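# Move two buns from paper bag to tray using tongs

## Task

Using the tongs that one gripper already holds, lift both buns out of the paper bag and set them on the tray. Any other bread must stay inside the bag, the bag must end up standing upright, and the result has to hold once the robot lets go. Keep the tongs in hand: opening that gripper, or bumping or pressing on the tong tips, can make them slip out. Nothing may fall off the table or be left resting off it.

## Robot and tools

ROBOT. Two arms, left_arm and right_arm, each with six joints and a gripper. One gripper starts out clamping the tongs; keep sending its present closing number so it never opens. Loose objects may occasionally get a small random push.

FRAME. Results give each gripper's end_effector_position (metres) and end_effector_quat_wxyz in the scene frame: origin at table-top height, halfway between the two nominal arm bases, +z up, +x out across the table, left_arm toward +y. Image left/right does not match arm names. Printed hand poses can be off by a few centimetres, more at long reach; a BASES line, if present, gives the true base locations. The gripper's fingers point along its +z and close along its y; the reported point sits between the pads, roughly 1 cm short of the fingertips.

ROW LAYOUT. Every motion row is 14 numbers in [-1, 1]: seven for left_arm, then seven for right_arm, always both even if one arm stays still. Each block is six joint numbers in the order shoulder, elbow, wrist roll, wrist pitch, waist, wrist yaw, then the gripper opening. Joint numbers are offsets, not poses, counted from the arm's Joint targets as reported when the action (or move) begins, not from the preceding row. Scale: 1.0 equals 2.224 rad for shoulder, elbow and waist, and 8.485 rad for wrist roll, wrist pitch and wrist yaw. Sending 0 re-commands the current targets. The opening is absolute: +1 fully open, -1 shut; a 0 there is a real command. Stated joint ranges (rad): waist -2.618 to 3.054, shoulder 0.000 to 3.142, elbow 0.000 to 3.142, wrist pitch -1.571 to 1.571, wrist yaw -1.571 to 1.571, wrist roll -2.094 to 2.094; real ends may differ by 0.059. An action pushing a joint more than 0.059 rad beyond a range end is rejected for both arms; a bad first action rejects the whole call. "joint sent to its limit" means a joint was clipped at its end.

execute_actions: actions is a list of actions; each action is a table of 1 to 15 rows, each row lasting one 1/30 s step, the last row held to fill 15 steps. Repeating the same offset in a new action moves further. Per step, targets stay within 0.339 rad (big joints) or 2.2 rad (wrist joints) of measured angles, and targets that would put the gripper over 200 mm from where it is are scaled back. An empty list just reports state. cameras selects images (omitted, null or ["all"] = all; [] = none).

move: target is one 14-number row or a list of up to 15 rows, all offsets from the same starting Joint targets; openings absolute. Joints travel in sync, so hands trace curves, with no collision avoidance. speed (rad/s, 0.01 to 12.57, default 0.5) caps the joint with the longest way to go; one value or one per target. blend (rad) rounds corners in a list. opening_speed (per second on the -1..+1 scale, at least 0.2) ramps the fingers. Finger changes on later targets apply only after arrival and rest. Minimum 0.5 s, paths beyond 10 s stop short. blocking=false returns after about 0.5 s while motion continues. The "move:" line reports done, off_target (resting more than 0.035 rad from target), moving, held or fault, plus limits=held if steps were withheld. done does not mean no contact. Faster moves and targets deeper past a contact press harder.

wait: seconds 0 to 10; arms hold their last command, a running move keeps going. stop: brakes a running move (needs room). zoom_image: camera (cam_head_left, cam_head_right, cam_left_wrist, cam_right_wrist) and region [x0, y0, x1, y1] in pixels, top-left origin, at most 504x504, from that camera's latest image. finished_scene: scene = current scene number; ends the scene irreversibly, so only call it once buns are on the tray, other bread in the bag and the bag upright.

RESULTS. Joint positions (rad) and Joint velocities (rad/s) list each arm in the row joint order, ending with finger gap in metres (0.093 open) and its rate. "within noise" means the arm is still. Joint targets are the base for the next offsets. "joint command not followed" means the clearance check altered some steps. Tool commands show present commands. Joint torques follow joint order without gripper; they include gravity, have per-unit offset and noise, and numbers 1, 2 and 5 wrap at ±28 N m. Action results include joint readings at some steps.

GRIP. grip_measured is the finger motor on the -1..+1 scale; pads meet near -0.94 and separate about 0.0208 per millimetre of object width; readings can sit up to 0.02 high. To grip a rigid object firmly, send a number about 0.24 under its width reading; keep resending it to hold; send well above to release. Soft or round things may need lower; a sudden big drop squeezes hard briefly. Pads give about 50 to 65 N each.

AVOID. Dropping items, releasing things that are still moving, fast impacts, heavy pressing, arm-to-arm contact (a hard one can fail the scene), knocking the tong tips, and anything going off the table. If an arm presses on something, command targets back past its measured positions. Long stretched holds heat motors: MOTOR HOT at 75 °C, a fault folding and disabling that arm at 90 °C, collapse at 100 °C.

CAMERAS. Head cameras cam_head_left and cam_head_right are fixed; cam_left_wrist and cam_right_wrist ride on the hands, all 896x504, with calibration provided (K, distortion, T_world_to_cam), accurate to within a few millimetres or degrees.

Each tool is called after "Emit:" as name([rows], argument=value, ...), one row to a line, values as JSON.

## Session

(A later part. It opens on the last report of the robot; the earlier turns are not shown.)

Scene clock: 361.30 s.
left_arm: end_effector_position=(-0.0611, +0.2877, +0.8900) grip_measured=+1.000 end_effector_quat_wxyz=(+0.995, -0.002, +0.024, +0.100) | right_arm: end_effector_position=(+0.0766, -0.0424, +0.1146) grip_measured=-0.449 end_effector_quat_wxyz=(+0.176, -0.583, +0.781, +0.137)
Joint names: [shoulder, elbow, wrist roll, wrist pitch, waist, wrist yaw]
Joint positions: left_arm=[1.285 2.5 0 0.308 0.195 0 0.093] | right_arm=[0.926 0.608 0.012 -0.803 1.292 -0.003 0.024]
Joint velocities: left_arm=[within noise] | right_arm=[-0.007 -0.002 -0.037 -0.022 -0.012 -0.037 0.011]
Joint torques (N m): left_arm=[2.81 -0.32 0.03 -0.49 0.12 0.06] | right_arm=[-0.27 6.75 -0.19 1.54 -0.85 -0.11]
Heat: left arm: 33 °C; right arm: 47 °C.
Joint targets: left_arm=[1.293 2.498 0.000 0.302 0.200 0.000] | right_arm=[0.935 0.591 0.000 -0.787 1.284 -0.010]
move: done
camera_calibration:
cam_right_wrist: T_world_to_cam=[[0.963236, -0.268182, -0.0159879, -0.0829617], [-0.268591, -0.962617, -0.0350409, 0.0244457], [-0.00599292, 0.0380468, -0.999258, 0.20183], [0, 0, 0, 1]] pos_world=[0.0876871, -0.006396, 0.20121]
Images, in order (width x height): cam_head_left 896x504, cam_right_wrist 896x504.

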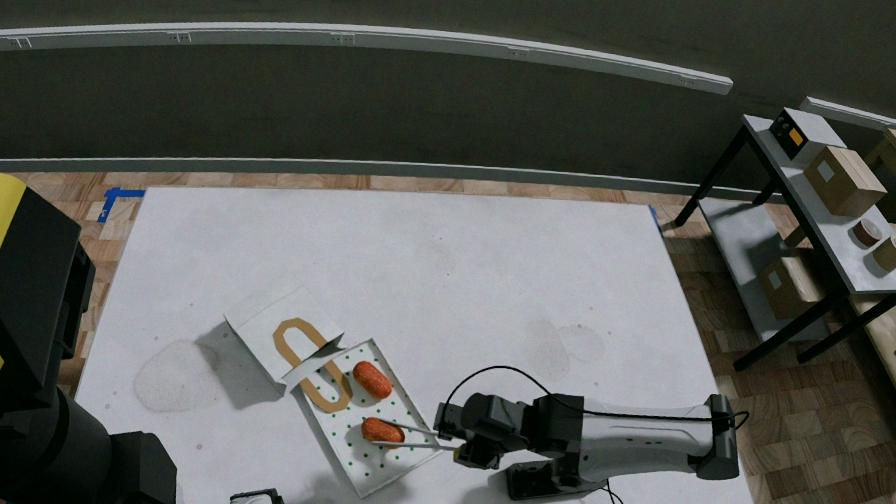

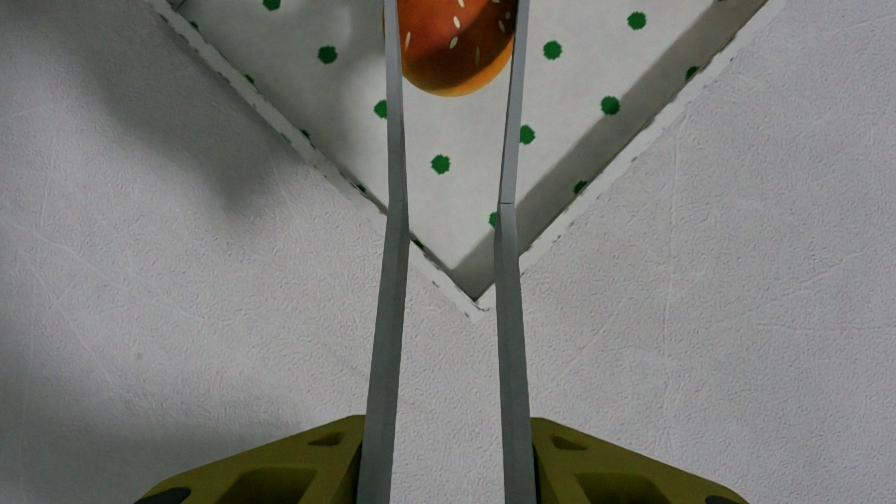

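Emit:
move([
  [0,0,0,0,0,0,1.0,0,-0.0108,0,0.0027,0,0,-0.45],
  [0,0,0,0,0,0,1.0,0,-0.0108,0,0.0027,0,0,-0.1168],
], speed=0.06, opening_speed=0.25, cameras=["cam_head_left", "cam_head_right", "cam_right_wrist"])

Scene clock: 366.17 s.
left_arm: end_effector_position=(-0.0611, +0.2877, +0.8900) grip_measured=+1.000 end_effector_quat_wxyz=(+0.995, -0.002, +0.024, +0.100) | right_arm: end_effector_position=(+0.0762, -0.0432, +0.1075) grip_measured=-0.119 end_effector_quat_wxyz=(+0.176, -0.584, +0.781, +0.137)
Joint names: [shoulder, elbow, wrist roll, wrist pitch, waist, wrist yaw]
Joint positions: left_arm=[1.285 2.5 0 0.308 0.195 0 0.093] | right_arm=[0.926 0.581 0.011 -0.776 1.292 -0.004 0.04]
Joint velocities: within noise
Joint torques (N m): left_arm=[2.82 -0.32 0.04 -0.49 0.13 0.06] | right_arm=[-0.28 7.08 -0.18 1.51 -0.87 -0.1]
Heat: left arm: 33 °C; right arm: 47 °C.
Joint targets: left_arm=[1.293 2.498 0.000 0.302 0.200 0.000] | right_arm=[0.935 0.567 -0.001 -0.764 1.284 -0.010]
move: done
camera_calibration:
cam_right_wrist: T_world_to_cam=[[0.963395, -0.267573, -0.0165961, -0.0827716], [-0.267998, -0.962821, -0.0339457, 0.0231528], [-0.0068961, 0.0371508, -0.999286, 0.194838], [0, 0, 0, 1]] pos_world=[0.0872902, -0.00709379, 0.194111]
Images, in order (width x height): cam_head_left 896x504, cam_head_right 896x504, cam_right_wrist 896x504.

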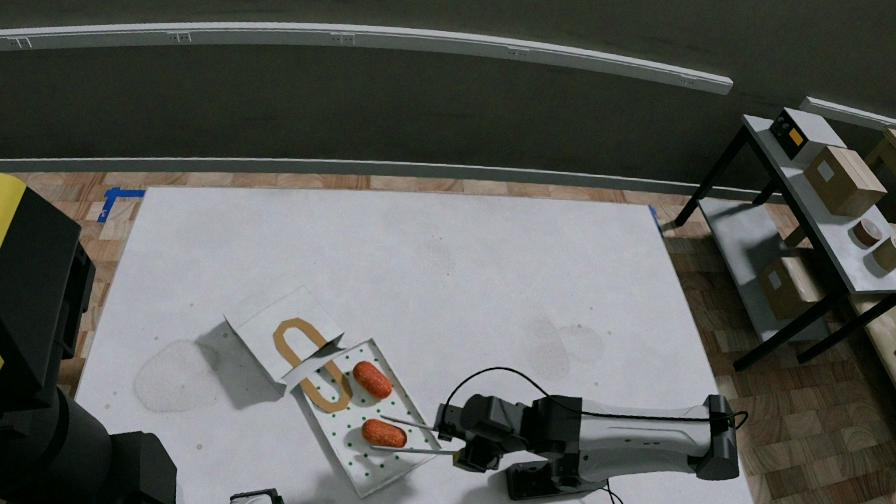

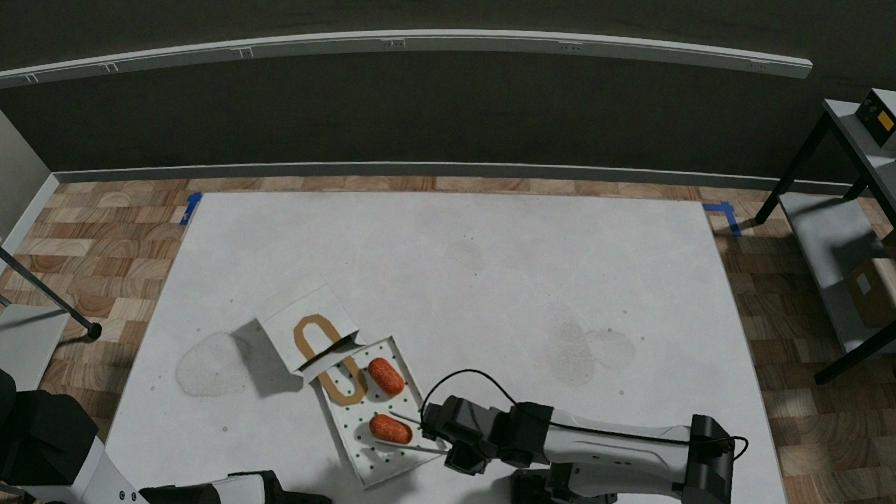

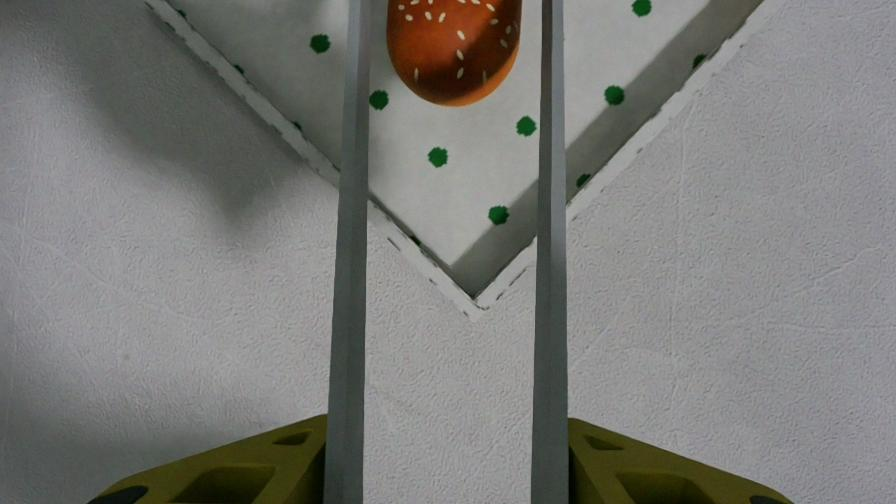

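Emit:
move([
  [0,-0.4038,0.0177,-0.0120,-0.1349,-0.0354,1.0,-0.0157,0.1621,0,-0.0352,0,0,-0.1168],
  [-0.0373,-0.9586,0.0742,-0.0474,-0.5005,-0.1635,1.0,0.1556,0.2644,0.0838,-0.0240,-0.6560,0.0515,-0.1168],
], speed=[0.6,0.9], blend=[0.05,0])

Scene clock: 467.37 s.
left_arm: end_effector_position=(+0.2046, +0.2376, +0.1589) grip_measured=+1.000 end_effector_quat_wxyz=(+0.316, +0.370, +0.665, +0.566) | right_arm: end_effector_position=(+0.2905, -0.3673, +0.2066) grip_measured=-0.118 end_effector_quat_wxyz=(+0.252, +0.440, +0.850, -0.140)
Joint names: [shoulder, elbow, wrist roll, wrist pitch, waist, wrist yaw]
Joint positions: left_arm=[1.225 0.366 0.624 -0.096 -0.909 -1.374 0.093] | right_arm=[1.274 1.115 0.697 -0.986 -0.17 0.414 0.04]
Joint velocities: within noise
Joint torques (N m): left_arm=[-4.1 6.04 0 1.26 -0.72 -0.48] | right_arm=[-2.93 12.42 0.07 1.47 -0.62 0.4]
Heat: left arm: 32 °C; right arm: 44 °C.
Joint targets: left_arm=[1.210 0.366 0.629 -0.100 -0.913 -1.387] | right_arm=[1.281 1.155 0.710 -0.967 -0.175 0.427]
move: off_target (right_arm); right_arm: the elbow is farthest, 0.040 rad from its target
camera_calibration:
cam_left_wrist: T_world_to_cam=[[-0.136591, -0.109031, -0.984609, 0.205971], [-0.830399, 0.554567, 0.0537872, 0.0666011], [0.540167, 0.824965, -0.166288, -0.193664], [0, 0, 0, 1]] pos_world=[0.18805, 0.145288, 0.167014]
cam_right_wrist: T_world_to_cam=[[-0.810559, -0.585591, 0.00873726, 0.0189666], [-0.578425, 0.798126, -0.168581, 0.536727], [0.0917461, -0.141699, -0.985649, 0.210273], [0, 0, 0, 1]] pos_world=[0.306538, -0.387473, 0.297571]

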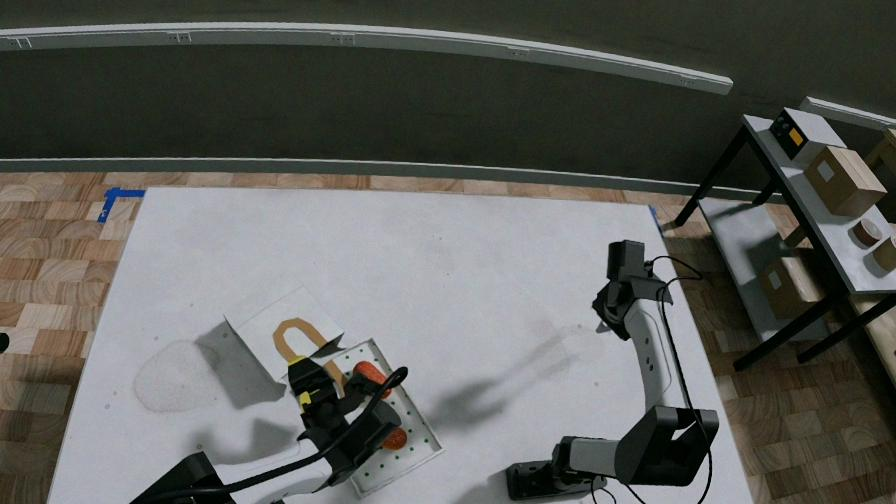

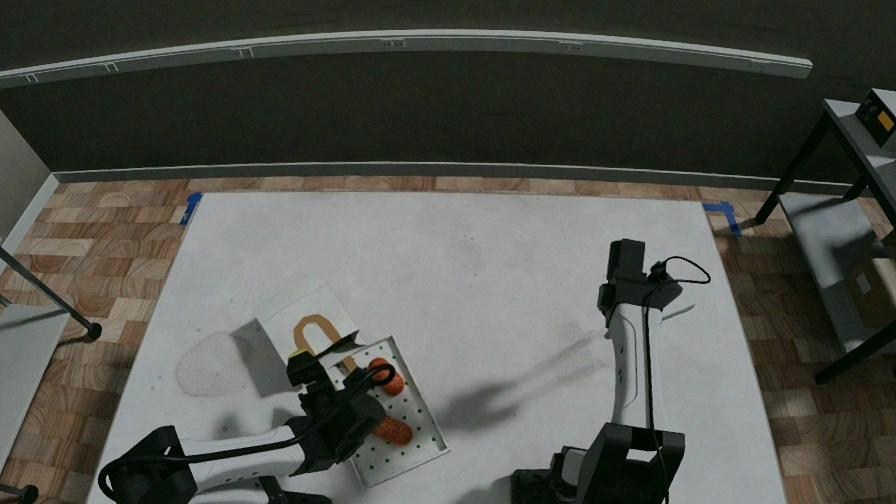

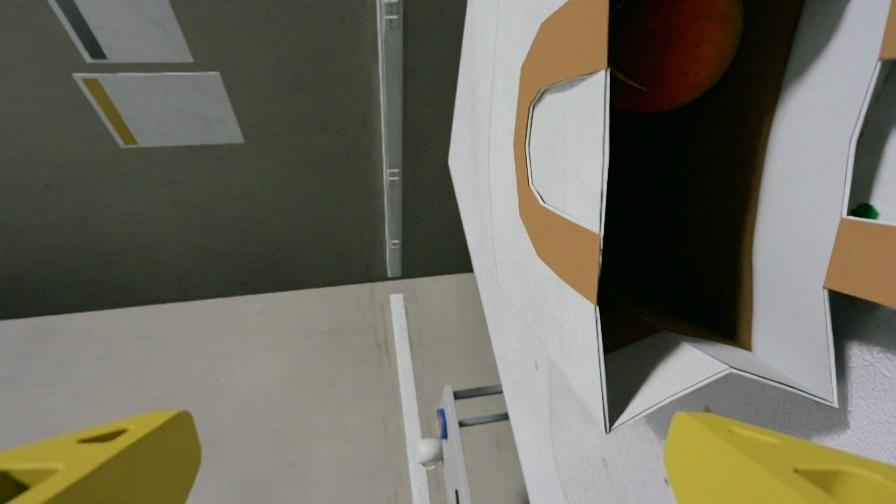

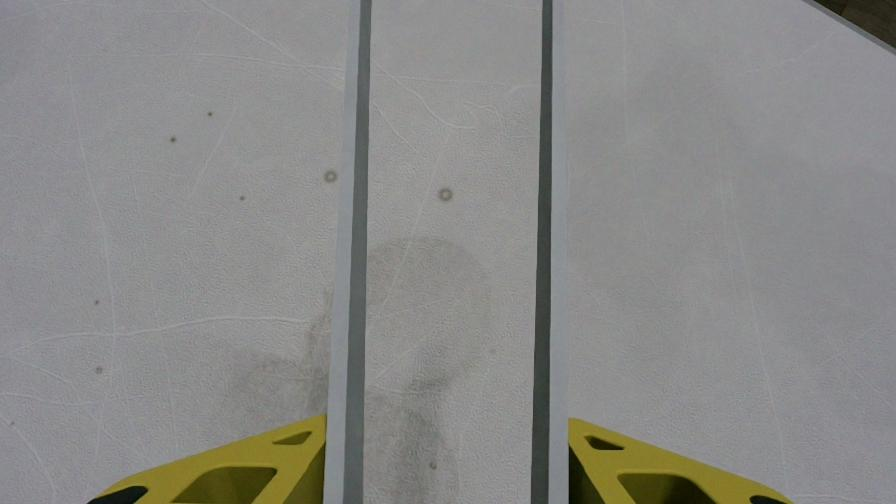

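Emit:
move(target=[0.1862,-0.0683,0.0198,0.0836,0.0342,0.0048,0.0,0,0,0,0,0,0,-0.1168], speed=0.3, cameras=["cam_head_left", "cam_head_right", "cam_left_wrist"])

Scene clock: 484.33 s.
left_arm: end_effector_position=(+0.2147, +0.2457, +0.0976) grip_measured=+0.003 end_effector_quat_wxyz=(+0.303, +0.365, +0.666, +0.576) | right_arm: end_effector_position=(+0.2905, -0.3674, +0.2067) grip_measured=-0.118 end_effector_quat_wxyz=(+0.252, +0.441, +0.850, -0.140)
Joint names: [shoulder, elbow, wrist roll, wrist pitch, waist, wrist yaw]
Joint positions: left_arm=[1.616 0.219 0.792 0.589 -0.842 -1.357 0.045] | right_arm=[1.274 1.115 0.698 -0.986 -0.17 0.414 0.04]
Joint velocities: within noise
Joint torques (N m): left_arm=[-3.56 3.17 0.03 1.68 0.1 -0.23] | right_arm=[-2.96 12.4 0.11 1.47 -0.64 0.41]
Heat: left arm: 33 °C; right arm: 46 °C.
Joint targets: left_arm=[1.624 0.214 0.798 0.609 -0.837 -1.347] | right_arm=[1.281 1.155 0.711 -0.967 -0.175 0.427]
move: off_target (right_arm); right_arm: the elbow is farthest, 0.040 rad from its target
camera_calibration:
cam_left_wrist: T_world_to_cam=[[-0.138296, -0.0939472, -0.985925, 0.144665], [-0.846028, 0.528746, 0.0682888, 0.0822368], [0.514889, 0.843565, -0.152605, -0.216437], [0, 0, 0, 1]] pos_world=[0.201022, 0.152687, 0.103983]
Images, in order (width x height): cam_head_left 896x504, cam_head_right 896x504, cam_left_wrist 896x504.

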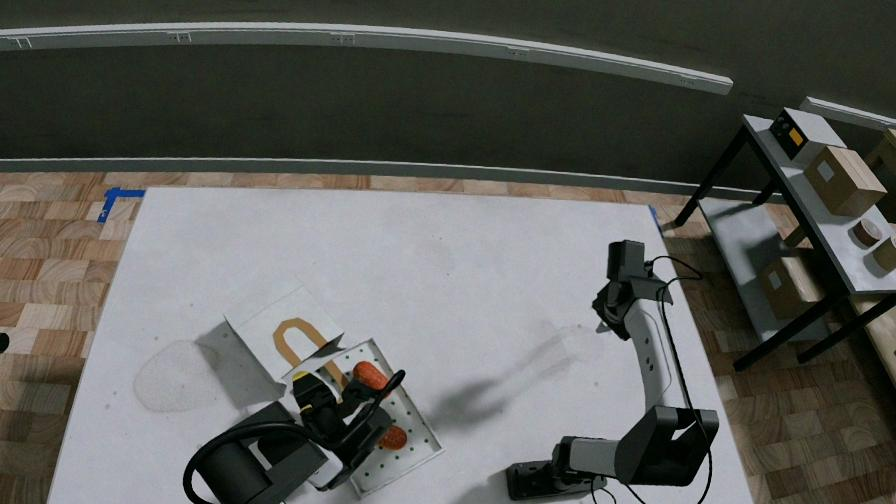

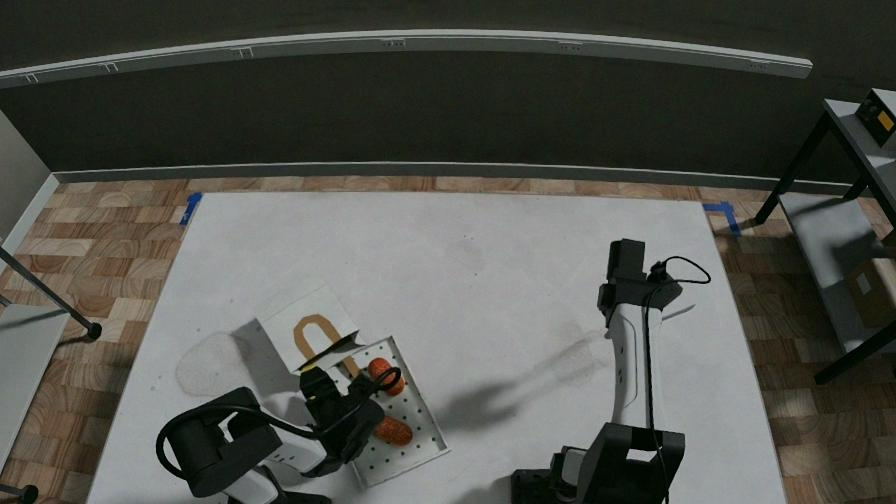

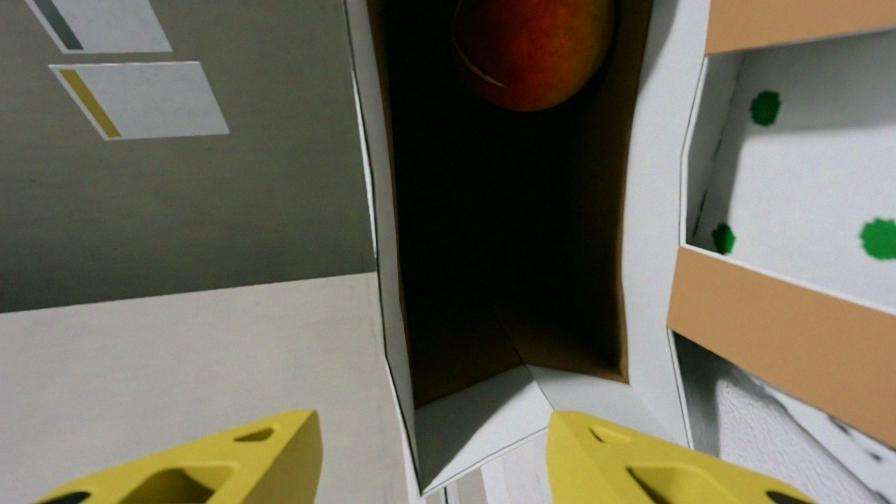

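Emit:
move(target=[0.0692,0,0.0392,0.0583,0.1057,0.0121,0.0,0,0,0,0,0,0,-0.1168], speed=0.18, cameras=["cam_head_left", "cam_head_right", "cam_left_wrist"])

Scene clock: 505.53 s.
left_arm: end_effector_position=(+0.2490, +0.2812, +0.1025) grip_measured=+0.003 end_effector_quat_wxyz=(+0.281, +0.323, +0.682, +0.593) | right_arm: end_effector_position=(+0.2905, -0.3674, +0.2067) grip_measured=-0.118 end_effector_quat_wxyz=(+0.252, +0.441, +0.850, -0.140)
Joint names: [shoulder, elbow, wrist roll, wrist pitch, waist, wrist yaw]
Joint positions: left_arm=[1.768 0.219 1.124 1.083 -0.607 -1.255 0.045] | right_arm=[1.274 1.115 0.698 -0.986 -0.17 0.414 0.04]
Joint velocities: within noise
Joint torques (N m): left_arm=[-4.26 2.55 0.04 2.08 0.09 -0.07] | right_arm=[-2.95 12.37 0.11 1.47 -0.61 0.41]
Heat: left arm: 32 °C; right arm: 50 °C.
Joint targets: left_arm=[1.778 0.214 1.130 1.104 -0.602 -1.244] | right_arm=[1.281 1.155 0.710 -0.967 -0.175 0.427]
move: off_target (right_arm); right_arm: the elbow is farthest, 0.040 rad from its target
camera_calibration:
cam_left_wrist: T_world_to_cam=[[-0.106454, -0.112789, -0.9879, 0.155187], [-0.896776, 0.440045, 0.0463947, 0.131927], [0.429487, 0.890864, -0.147991, -0.255877], [0, 0, 0, 1]] pos_world=[0.244725, 0.187401, 0.109321]
Images, in order (width x height): cam_head_left 896x504, cam_head_right 896x504, cam_left_wrist 896x504.

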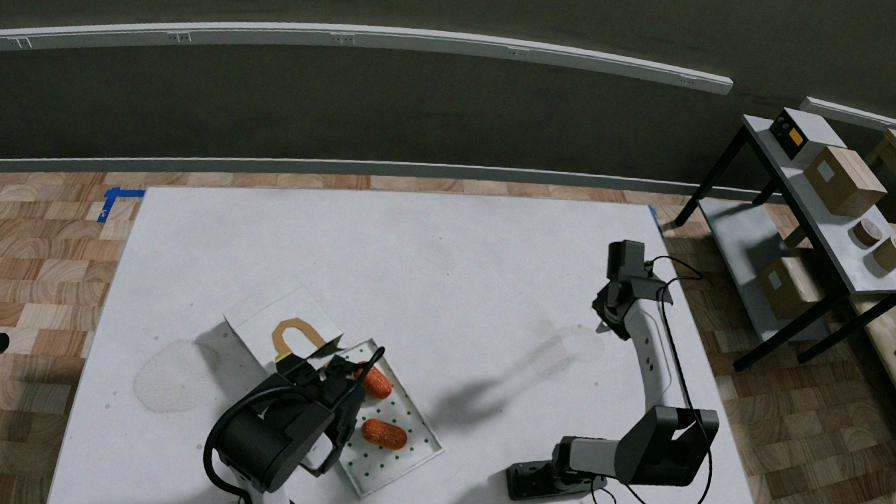

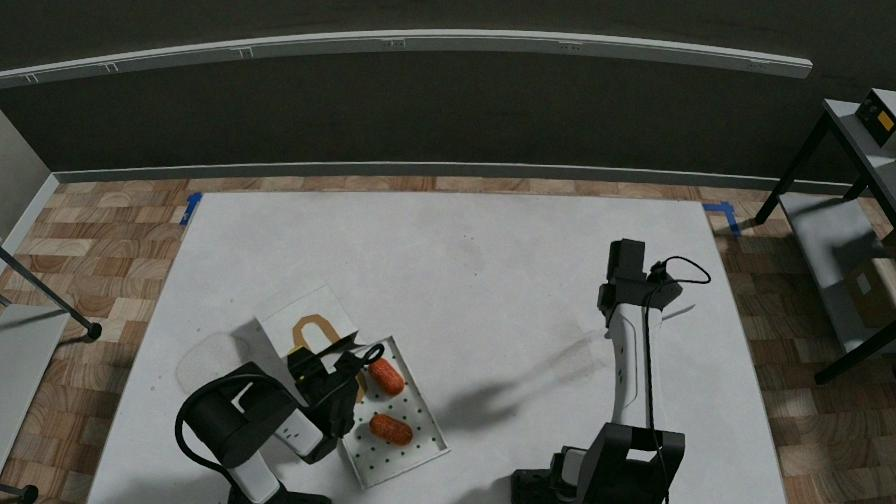

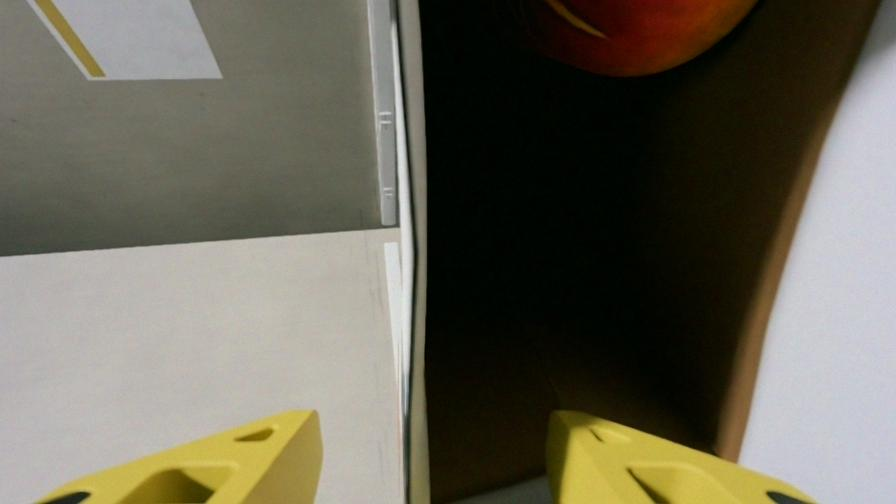

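Emit:
move([
  [0,0,0,0.0031,0,0,0.0,0,0,0,0,0,0,-0.1168],
  [0,0,0,0.0031,0,0,-1.0,0,0,0,0,0,0,-0.1168],
], speed=0.15, opening_speed=0.6, cameras=["cam_head_left", "cam_head_right", "cam_left_wrist"])

Scene clock: 512.63 s.
left_arm: end_effector_position=(+0.2503, +0.2803, +0.1055) grip_measured=-0.983 end_effector_quat_wxyz=(+0.291, +0.315, +0.683, +0.591) | right_arm: end_effector_position=(+0.2905, -0.3674, +0.2067) grip_measured=-0.118 end_effector_quat_wxyz=(+0.252, +0.441, +0.850, -0.140)
Joint names: [shoulder, elbow, wrist roll, wrist pitch, waist, wrist yaw]
Joint positions: left_arm=[1.768 0.219 1.125 1.111 -0.607 -1.254 0] | right_arm=[1.274 1.115 0.698 -0.986 -0.17 0.414 0.04]
Joint velocities: within noise
Joint torques (N m): left_arm=[-4.27 2.58 0.03 2.1 0.09 -0.07] | right_arm=[-2.97 12.41 0.11 1.47 -0.61 0.41]
Heat: left arm: 33 °C; right arm: 51 °C.
Joint targets: left_arm=[1.778 0.214 1.130 1.130 -0.602 -1.244] | right_arm=[1.281 1.155 0.710 -0.967 -0.175 0.427]
move: off_target (right_arm); right_arm: the elbow is farthest, 0.040 rad from its target
camera_calibration:
cam_left_wrist: T_world_to_cam=[[-0.0850982, -0.127555, -0.988174, 0.157044], [-0.897134, 0.441292, 0.0202954, 0.135856], [0.433485, 0.888252, -0.151987, -0.254897], [0, 0, 0, 1]] pos_world=[0.24574, 0.186492, 0.113689]
Images, in order (width x height): cam_head_left 896x504, cam_head_right 896x504, cam_left_wrist 896x504.

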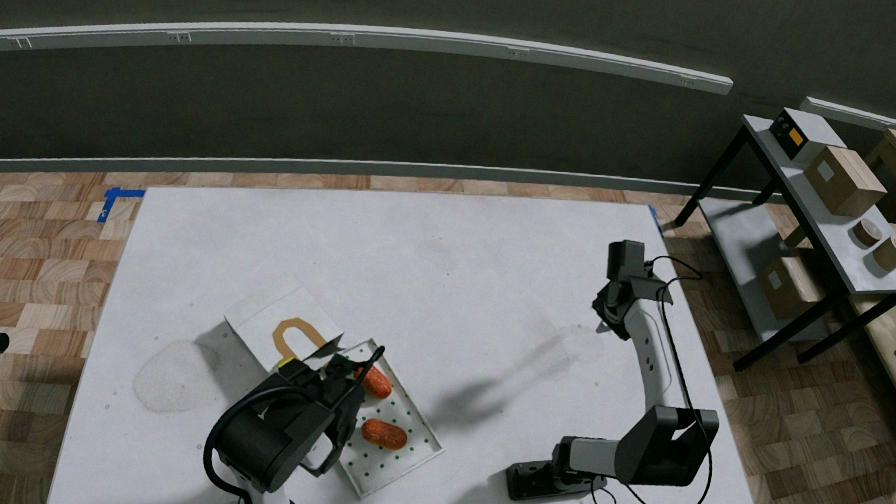

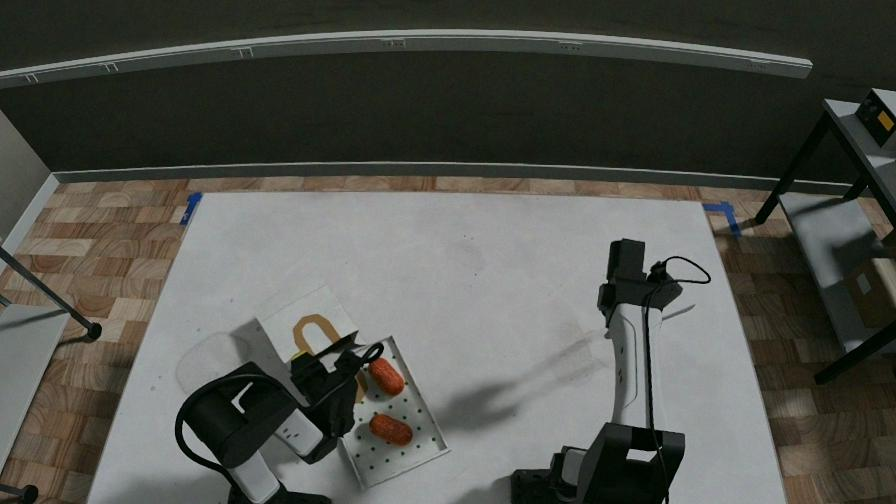

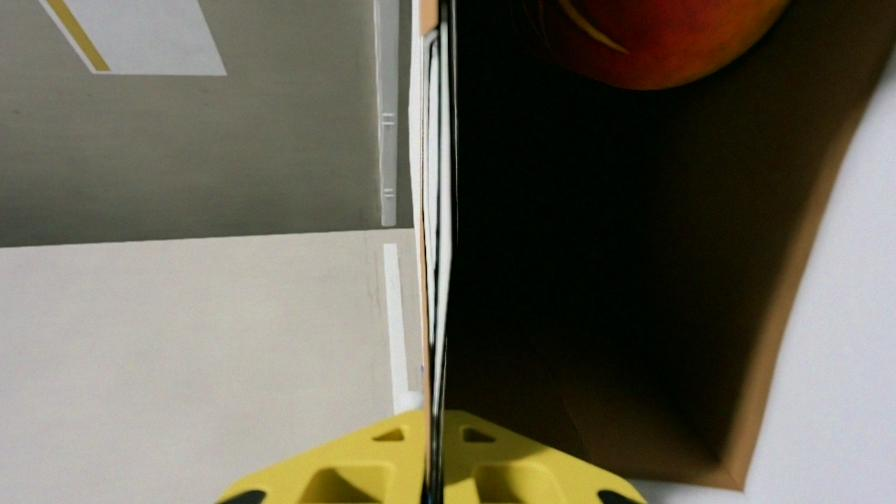

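Emit:
move([
  [-0.1340,0.0481,-0.0164,-0.0581,0.0265,0.0110,-1.0,0,0,0,0,0,0,-0.1168],
  [-0.1974,0.0895,-0.0242,-0.0950,0.0571,0.0233,-1.0,0,0,0,0,0,0,-0.1168],
  [-0.2300,0.1353,-0.0277,-0.1217,0.0913,0.0363,-1.0,0,0,0,0,0,0,-0.1168],
], speed=0.22, blend=[0.04,0.04,0], cameras=["cam_head_left", "cam_head_right", "cam_left_wrist"])

Scene clock: 578.67 s.
left_arm: end_effector_position=(+0.2757, +0.3024, +0.1545) grip_measured=-0.983 end_effector_quat_wxyz=(+0.265, +0.334, +0.758, +0.493) | right_arm: end_effector_position=(+0.2905, -0.3674, +0.2067) grip_measured=-0.118 end_effector_quat_wxyz=(+0.252, +0.441, +0.850, -0.140)
Joint names: [shoulder, elbow, wrist roll, wrist pitch, waist, wrist yaw]
Joint positions: left_arm=[1.286 0.49 0.904 0.107 -0.405 -0.944 0] | right_arm=[1.274 1.115 0.698 -0.986 -0.17 0.414 0.04]
Joint velocities: within noise
Joint torques (N m): left_arm=[-5.55 8.96 -0.1 1.75 0.16 -0.12] | right_arm=[-2.99 12.38 0.11 1.47 -0.62 0.41]
Heat: left arm: 33 °C; right arm: 55 °C.
Joint targets: left_arm=[1.266 0.515 0.895 0.098 -0.399 -0.936] | right_arm=[1.281 1.155 0.710 -0.967 -0.175 0.427]
move: off_target (right_arm); right_arm: the elbow is farthest, 0.040 rad from its target
camera_calibration:
cam_left_wrist: T_world_to_cam=[[-0.243078, -0.313122, -0.918078, 0.29921], [-0.886642, 0.455595, 0.0793682, 0.13149], [0.39342, 0.833299, -0.388373, -0.21395], [0, 0, 0, 1]] pos_world=[0.273488, 0.212067, 0.18117]
Images, in order (width x height): cam_head_left 896x504, cam_head_right 896x504, cam_left_wrist 896x504.

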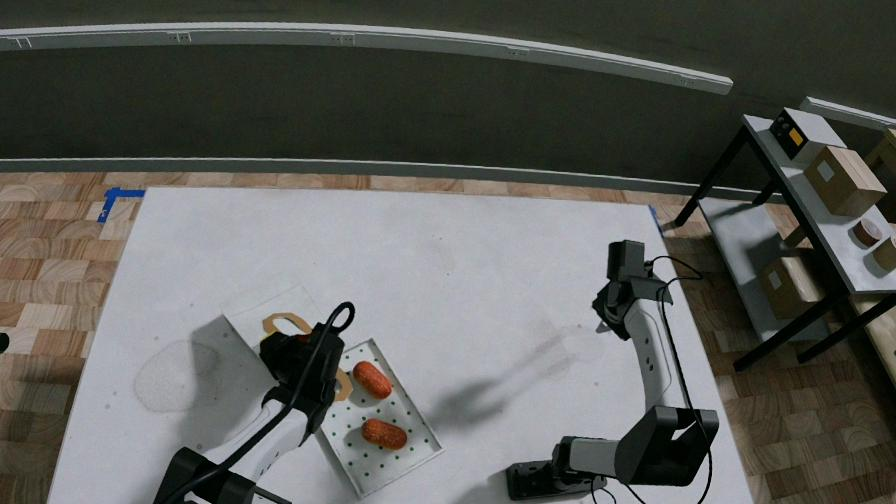

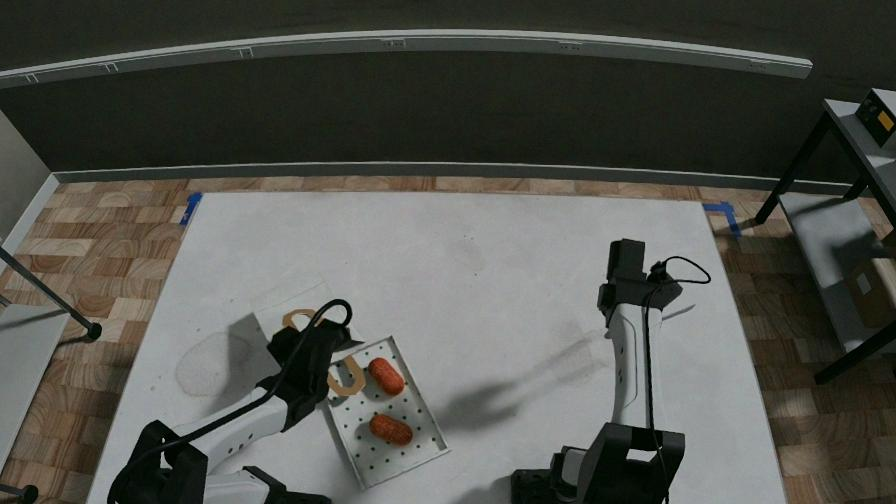

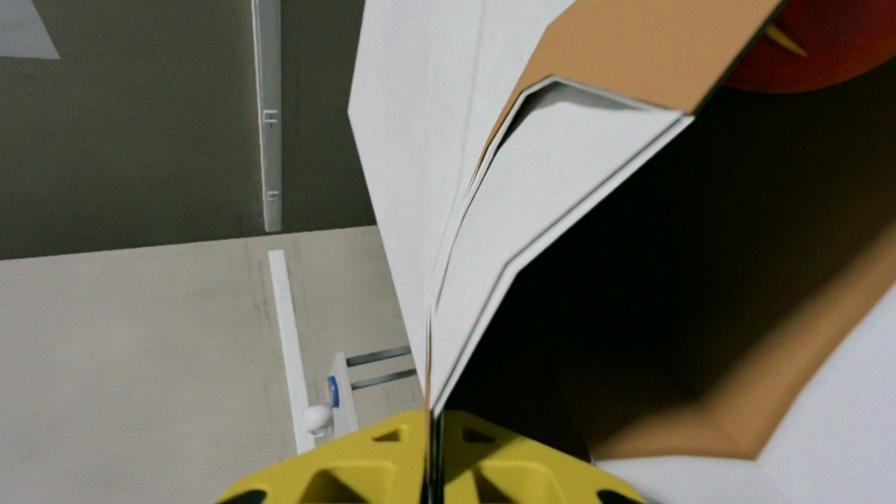

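Emit:
move([
  [-0.0090,0.0674,-0.0024,-0.0292,0.0461,0.0178,-1.0,0,0,0,0,0,0,-0.1168],
  [0.0139,0.1470,-0.0053,-0.0581,0.0859,0.0355,-1.0,0,0,0,0,0,0,-0.1168],
], speed=0.2, blend=[0.03,0], cameras=["cam_head_left", "cam_head_right", "cam_left_wrist"])

Scene clock: 586.60 s.
left_arm: end_effector_position=(+0.2939, +0.3219, +0.1803) grip_measured=-0.983 end_effector_quat_wxyz=(+0.217, +0.358, +0.822, +0.386) | right_arm: end_effector_position=(+0.2905, -0.3674, +0.2067) grip_measured=-0.118 end_effector_quat_wxyz=(+0.252, +0.441, +0.850, -0.140)
Joint names: [shoulder, elbow, wrist roll, wrist pitch, waist, wrist yaw]
Joint positions: left_arm=[1.289 0.814 0.859 -0.387 -0.214 -0.643 0] | right_arm=[1.274 1.115 0.698 -0.986 -0.17 0.414 0.04]
Joint velocities: within noise
Joint torques (N m): left_arm=[-3.95 9.87 -0.11 1.64 0.13 -0.1] | right_arm=[-2.97 12.4 0.11 1.47 -0.61 0.41]
Heat: left arm: 33 °C; right arm: 55 °C.
Joint targets: left_arm=[1.297 0.842 0.850 -0.396 -0.208 -0.635] | right_arm=[1.281 1.155 0.710 -0.967 -0.175 0.427]
move: off_target (right_arm); right_arm: the elbow is farthest, 0.040 rad from its target
camera_calibration:
cam_left_wrist: T_world_to_cam=[[-0.417222, -0.467047, -0.779611, 0.409183], [-0.859633, 0.481164, 0.171792, 0.103891], [0.294885, 0.741854, -0.602241, -0.130403], [0, 0, 0, 1]] pos_world=[0.298482, 0.23786, 0.222622]
Images, in order (width x height): cam_head_left 896x504, cam_head_right 896x504, cam_left_wrist 896x504.

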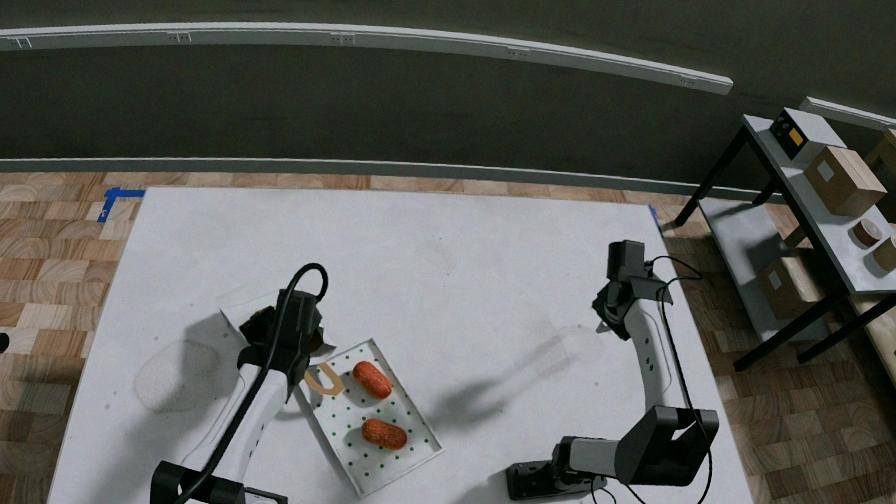

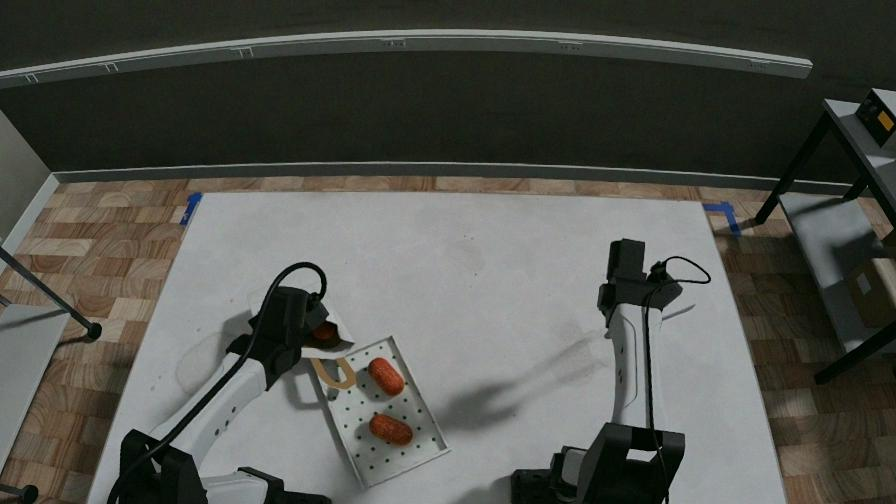

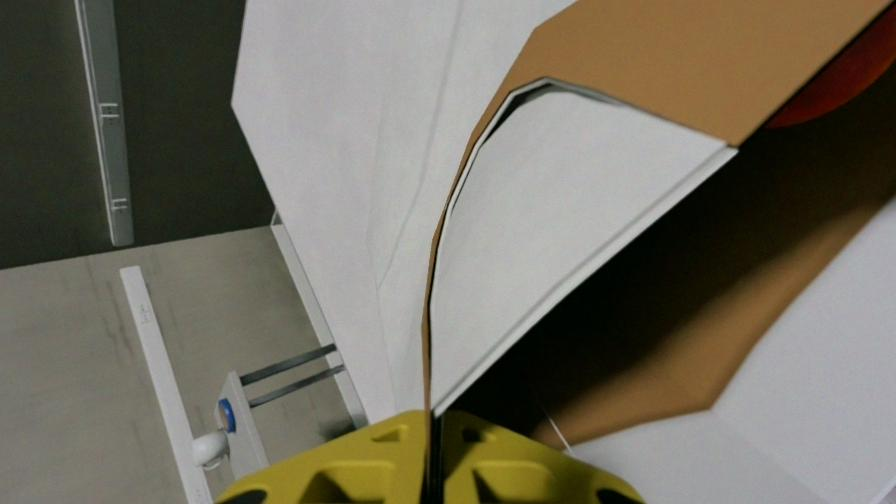

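Emit:
zoom_image(camera="cam_head_right", region=[200, 240, 440, 440])

Emit:
zoom_image(camera="cam_head_left", region=[190, 240, 430, 440])

Scaled by 2.100 from the camera's 896x504 image, which has a finer 1280x720 frame.

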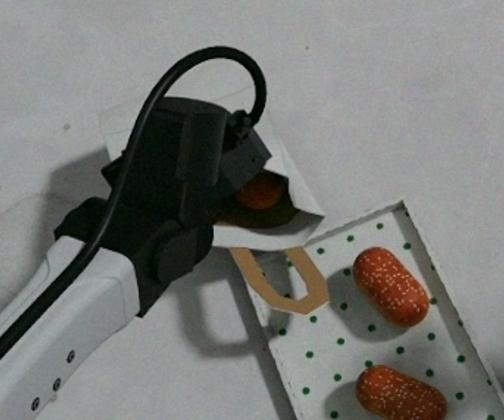

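Scaled by 2.100 from the camera's 896x504 image, which has a finer 1280x720 frame.

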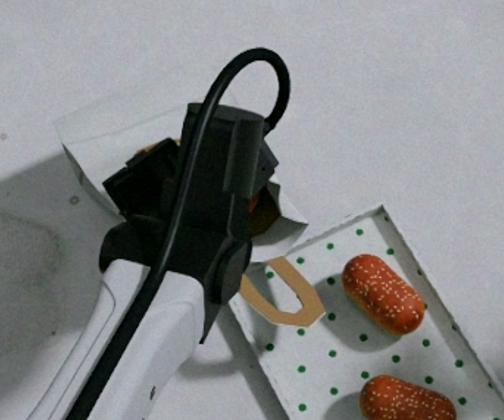

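Emit:
move([
  [0.0360,0.1007,0.0019,-0.0284,0.0535,0.0214,-1.0,0,0,0,0,0,0,-0.1168],
  [0.0949,0.2059,0.0051,-0.0530,0.1043,0.0415,-1.0,0,0,0,0,0,0,-0.1168],
], speed=0.2, blend=[0.03,0], cameras=["cam_head_left", "cam_head_right", "cam_left_wrist"])

Emit:
zoom_image(camera="cam_head_right", region=[200, 240, 440, 440])

Emit:
zoom_image(camera="cam_head_left", region=[190, 240, 430, 440])

Scene clock: 597.97 s.
left_arm: end_effector_position=(+0.3183, +0.3490, +0.2045) grip_measured=-0.983 end_effector_quat_wxyz=(+0.159, +0.366, +0.886, +0.237) | right_arm: end_effector_position=(+0.2905, -0.3674, +0.2067) grip_measured=-0.118 end_effector_quat_wxyz=(+0.252, +0.441, +0.850, -0.140)
Joint names: [shoulder, elbow, wrist roll, wrist pitch, waist, wrist yaw]
Joint positions: left_arm=[1.5 1.271 0.887 -0.836 0.02 -0.295 0] | right_arm=[1.274 1.115 0.698 -0.986 -0.17 0.414 0.04]
Joint velocities: within noise
Joint torques (N m): left_arm=[-5.75 9.84 0.07 1.33 0.05 0.09] | right_arm=[-2.96 12.41 0.11 1.47 -0.61 0.4]
Heat: left arm: 34 °C; right arm: 56 °C.
Joint targets: left_arm=[1.508 1.300 0.893 -0.845 0.024 -0.282] | right_arm=[1.281 1.155 0.710 -0.967 -0.175 0.427]
move: off_target (right_arm); right_arm: the elbow is farthest, 0.040 rad from its target
camera_calibration:
cam_left_wrist: T_world_to_cam=[[-0.566987, -0.637396, -0.521778, 0.505349], [-0.815275, 0.524739, 0.244901, 0.0634105], [0.117699, 0.564248, -0.817173, 0.0191755], [0, 0, 0, 1]] pos_world=[0.335966, 0.278013, 0.26382]
Images, in order (width x height): cam_head_left 896x504, cam_head_right 896x504, cam_left_wrist 896x504.

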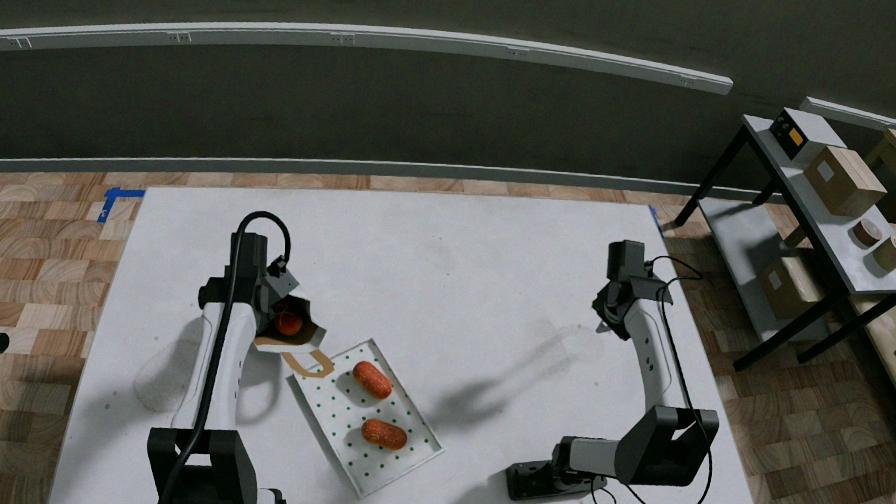

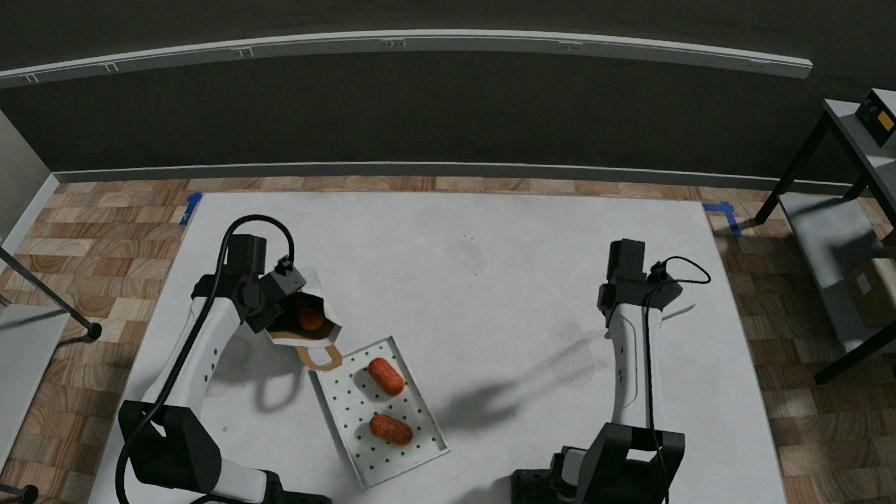

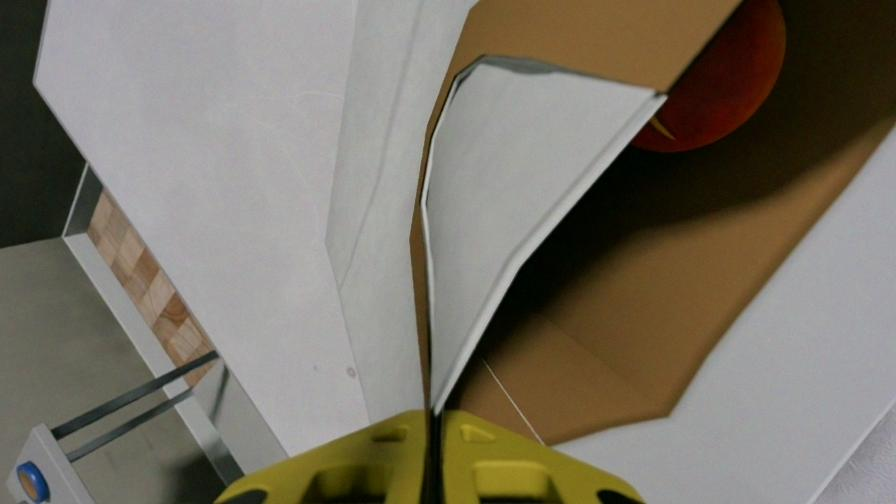

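Scaled by 2.100 from the camera's 896x504 image, which has a finer 1280x720 frame.

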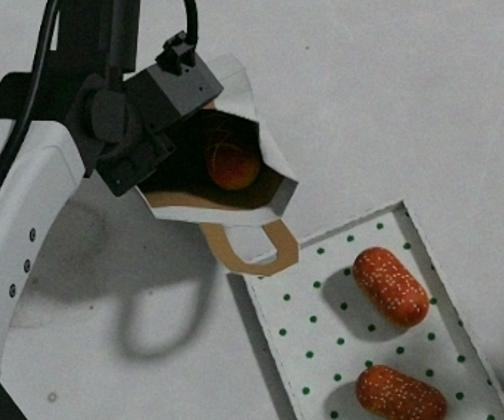

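Scaled by 2.100 from the camera's 896x504 image, which has a finer 1280x720 frame.

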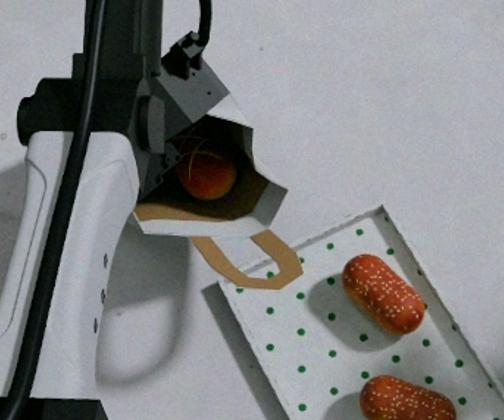

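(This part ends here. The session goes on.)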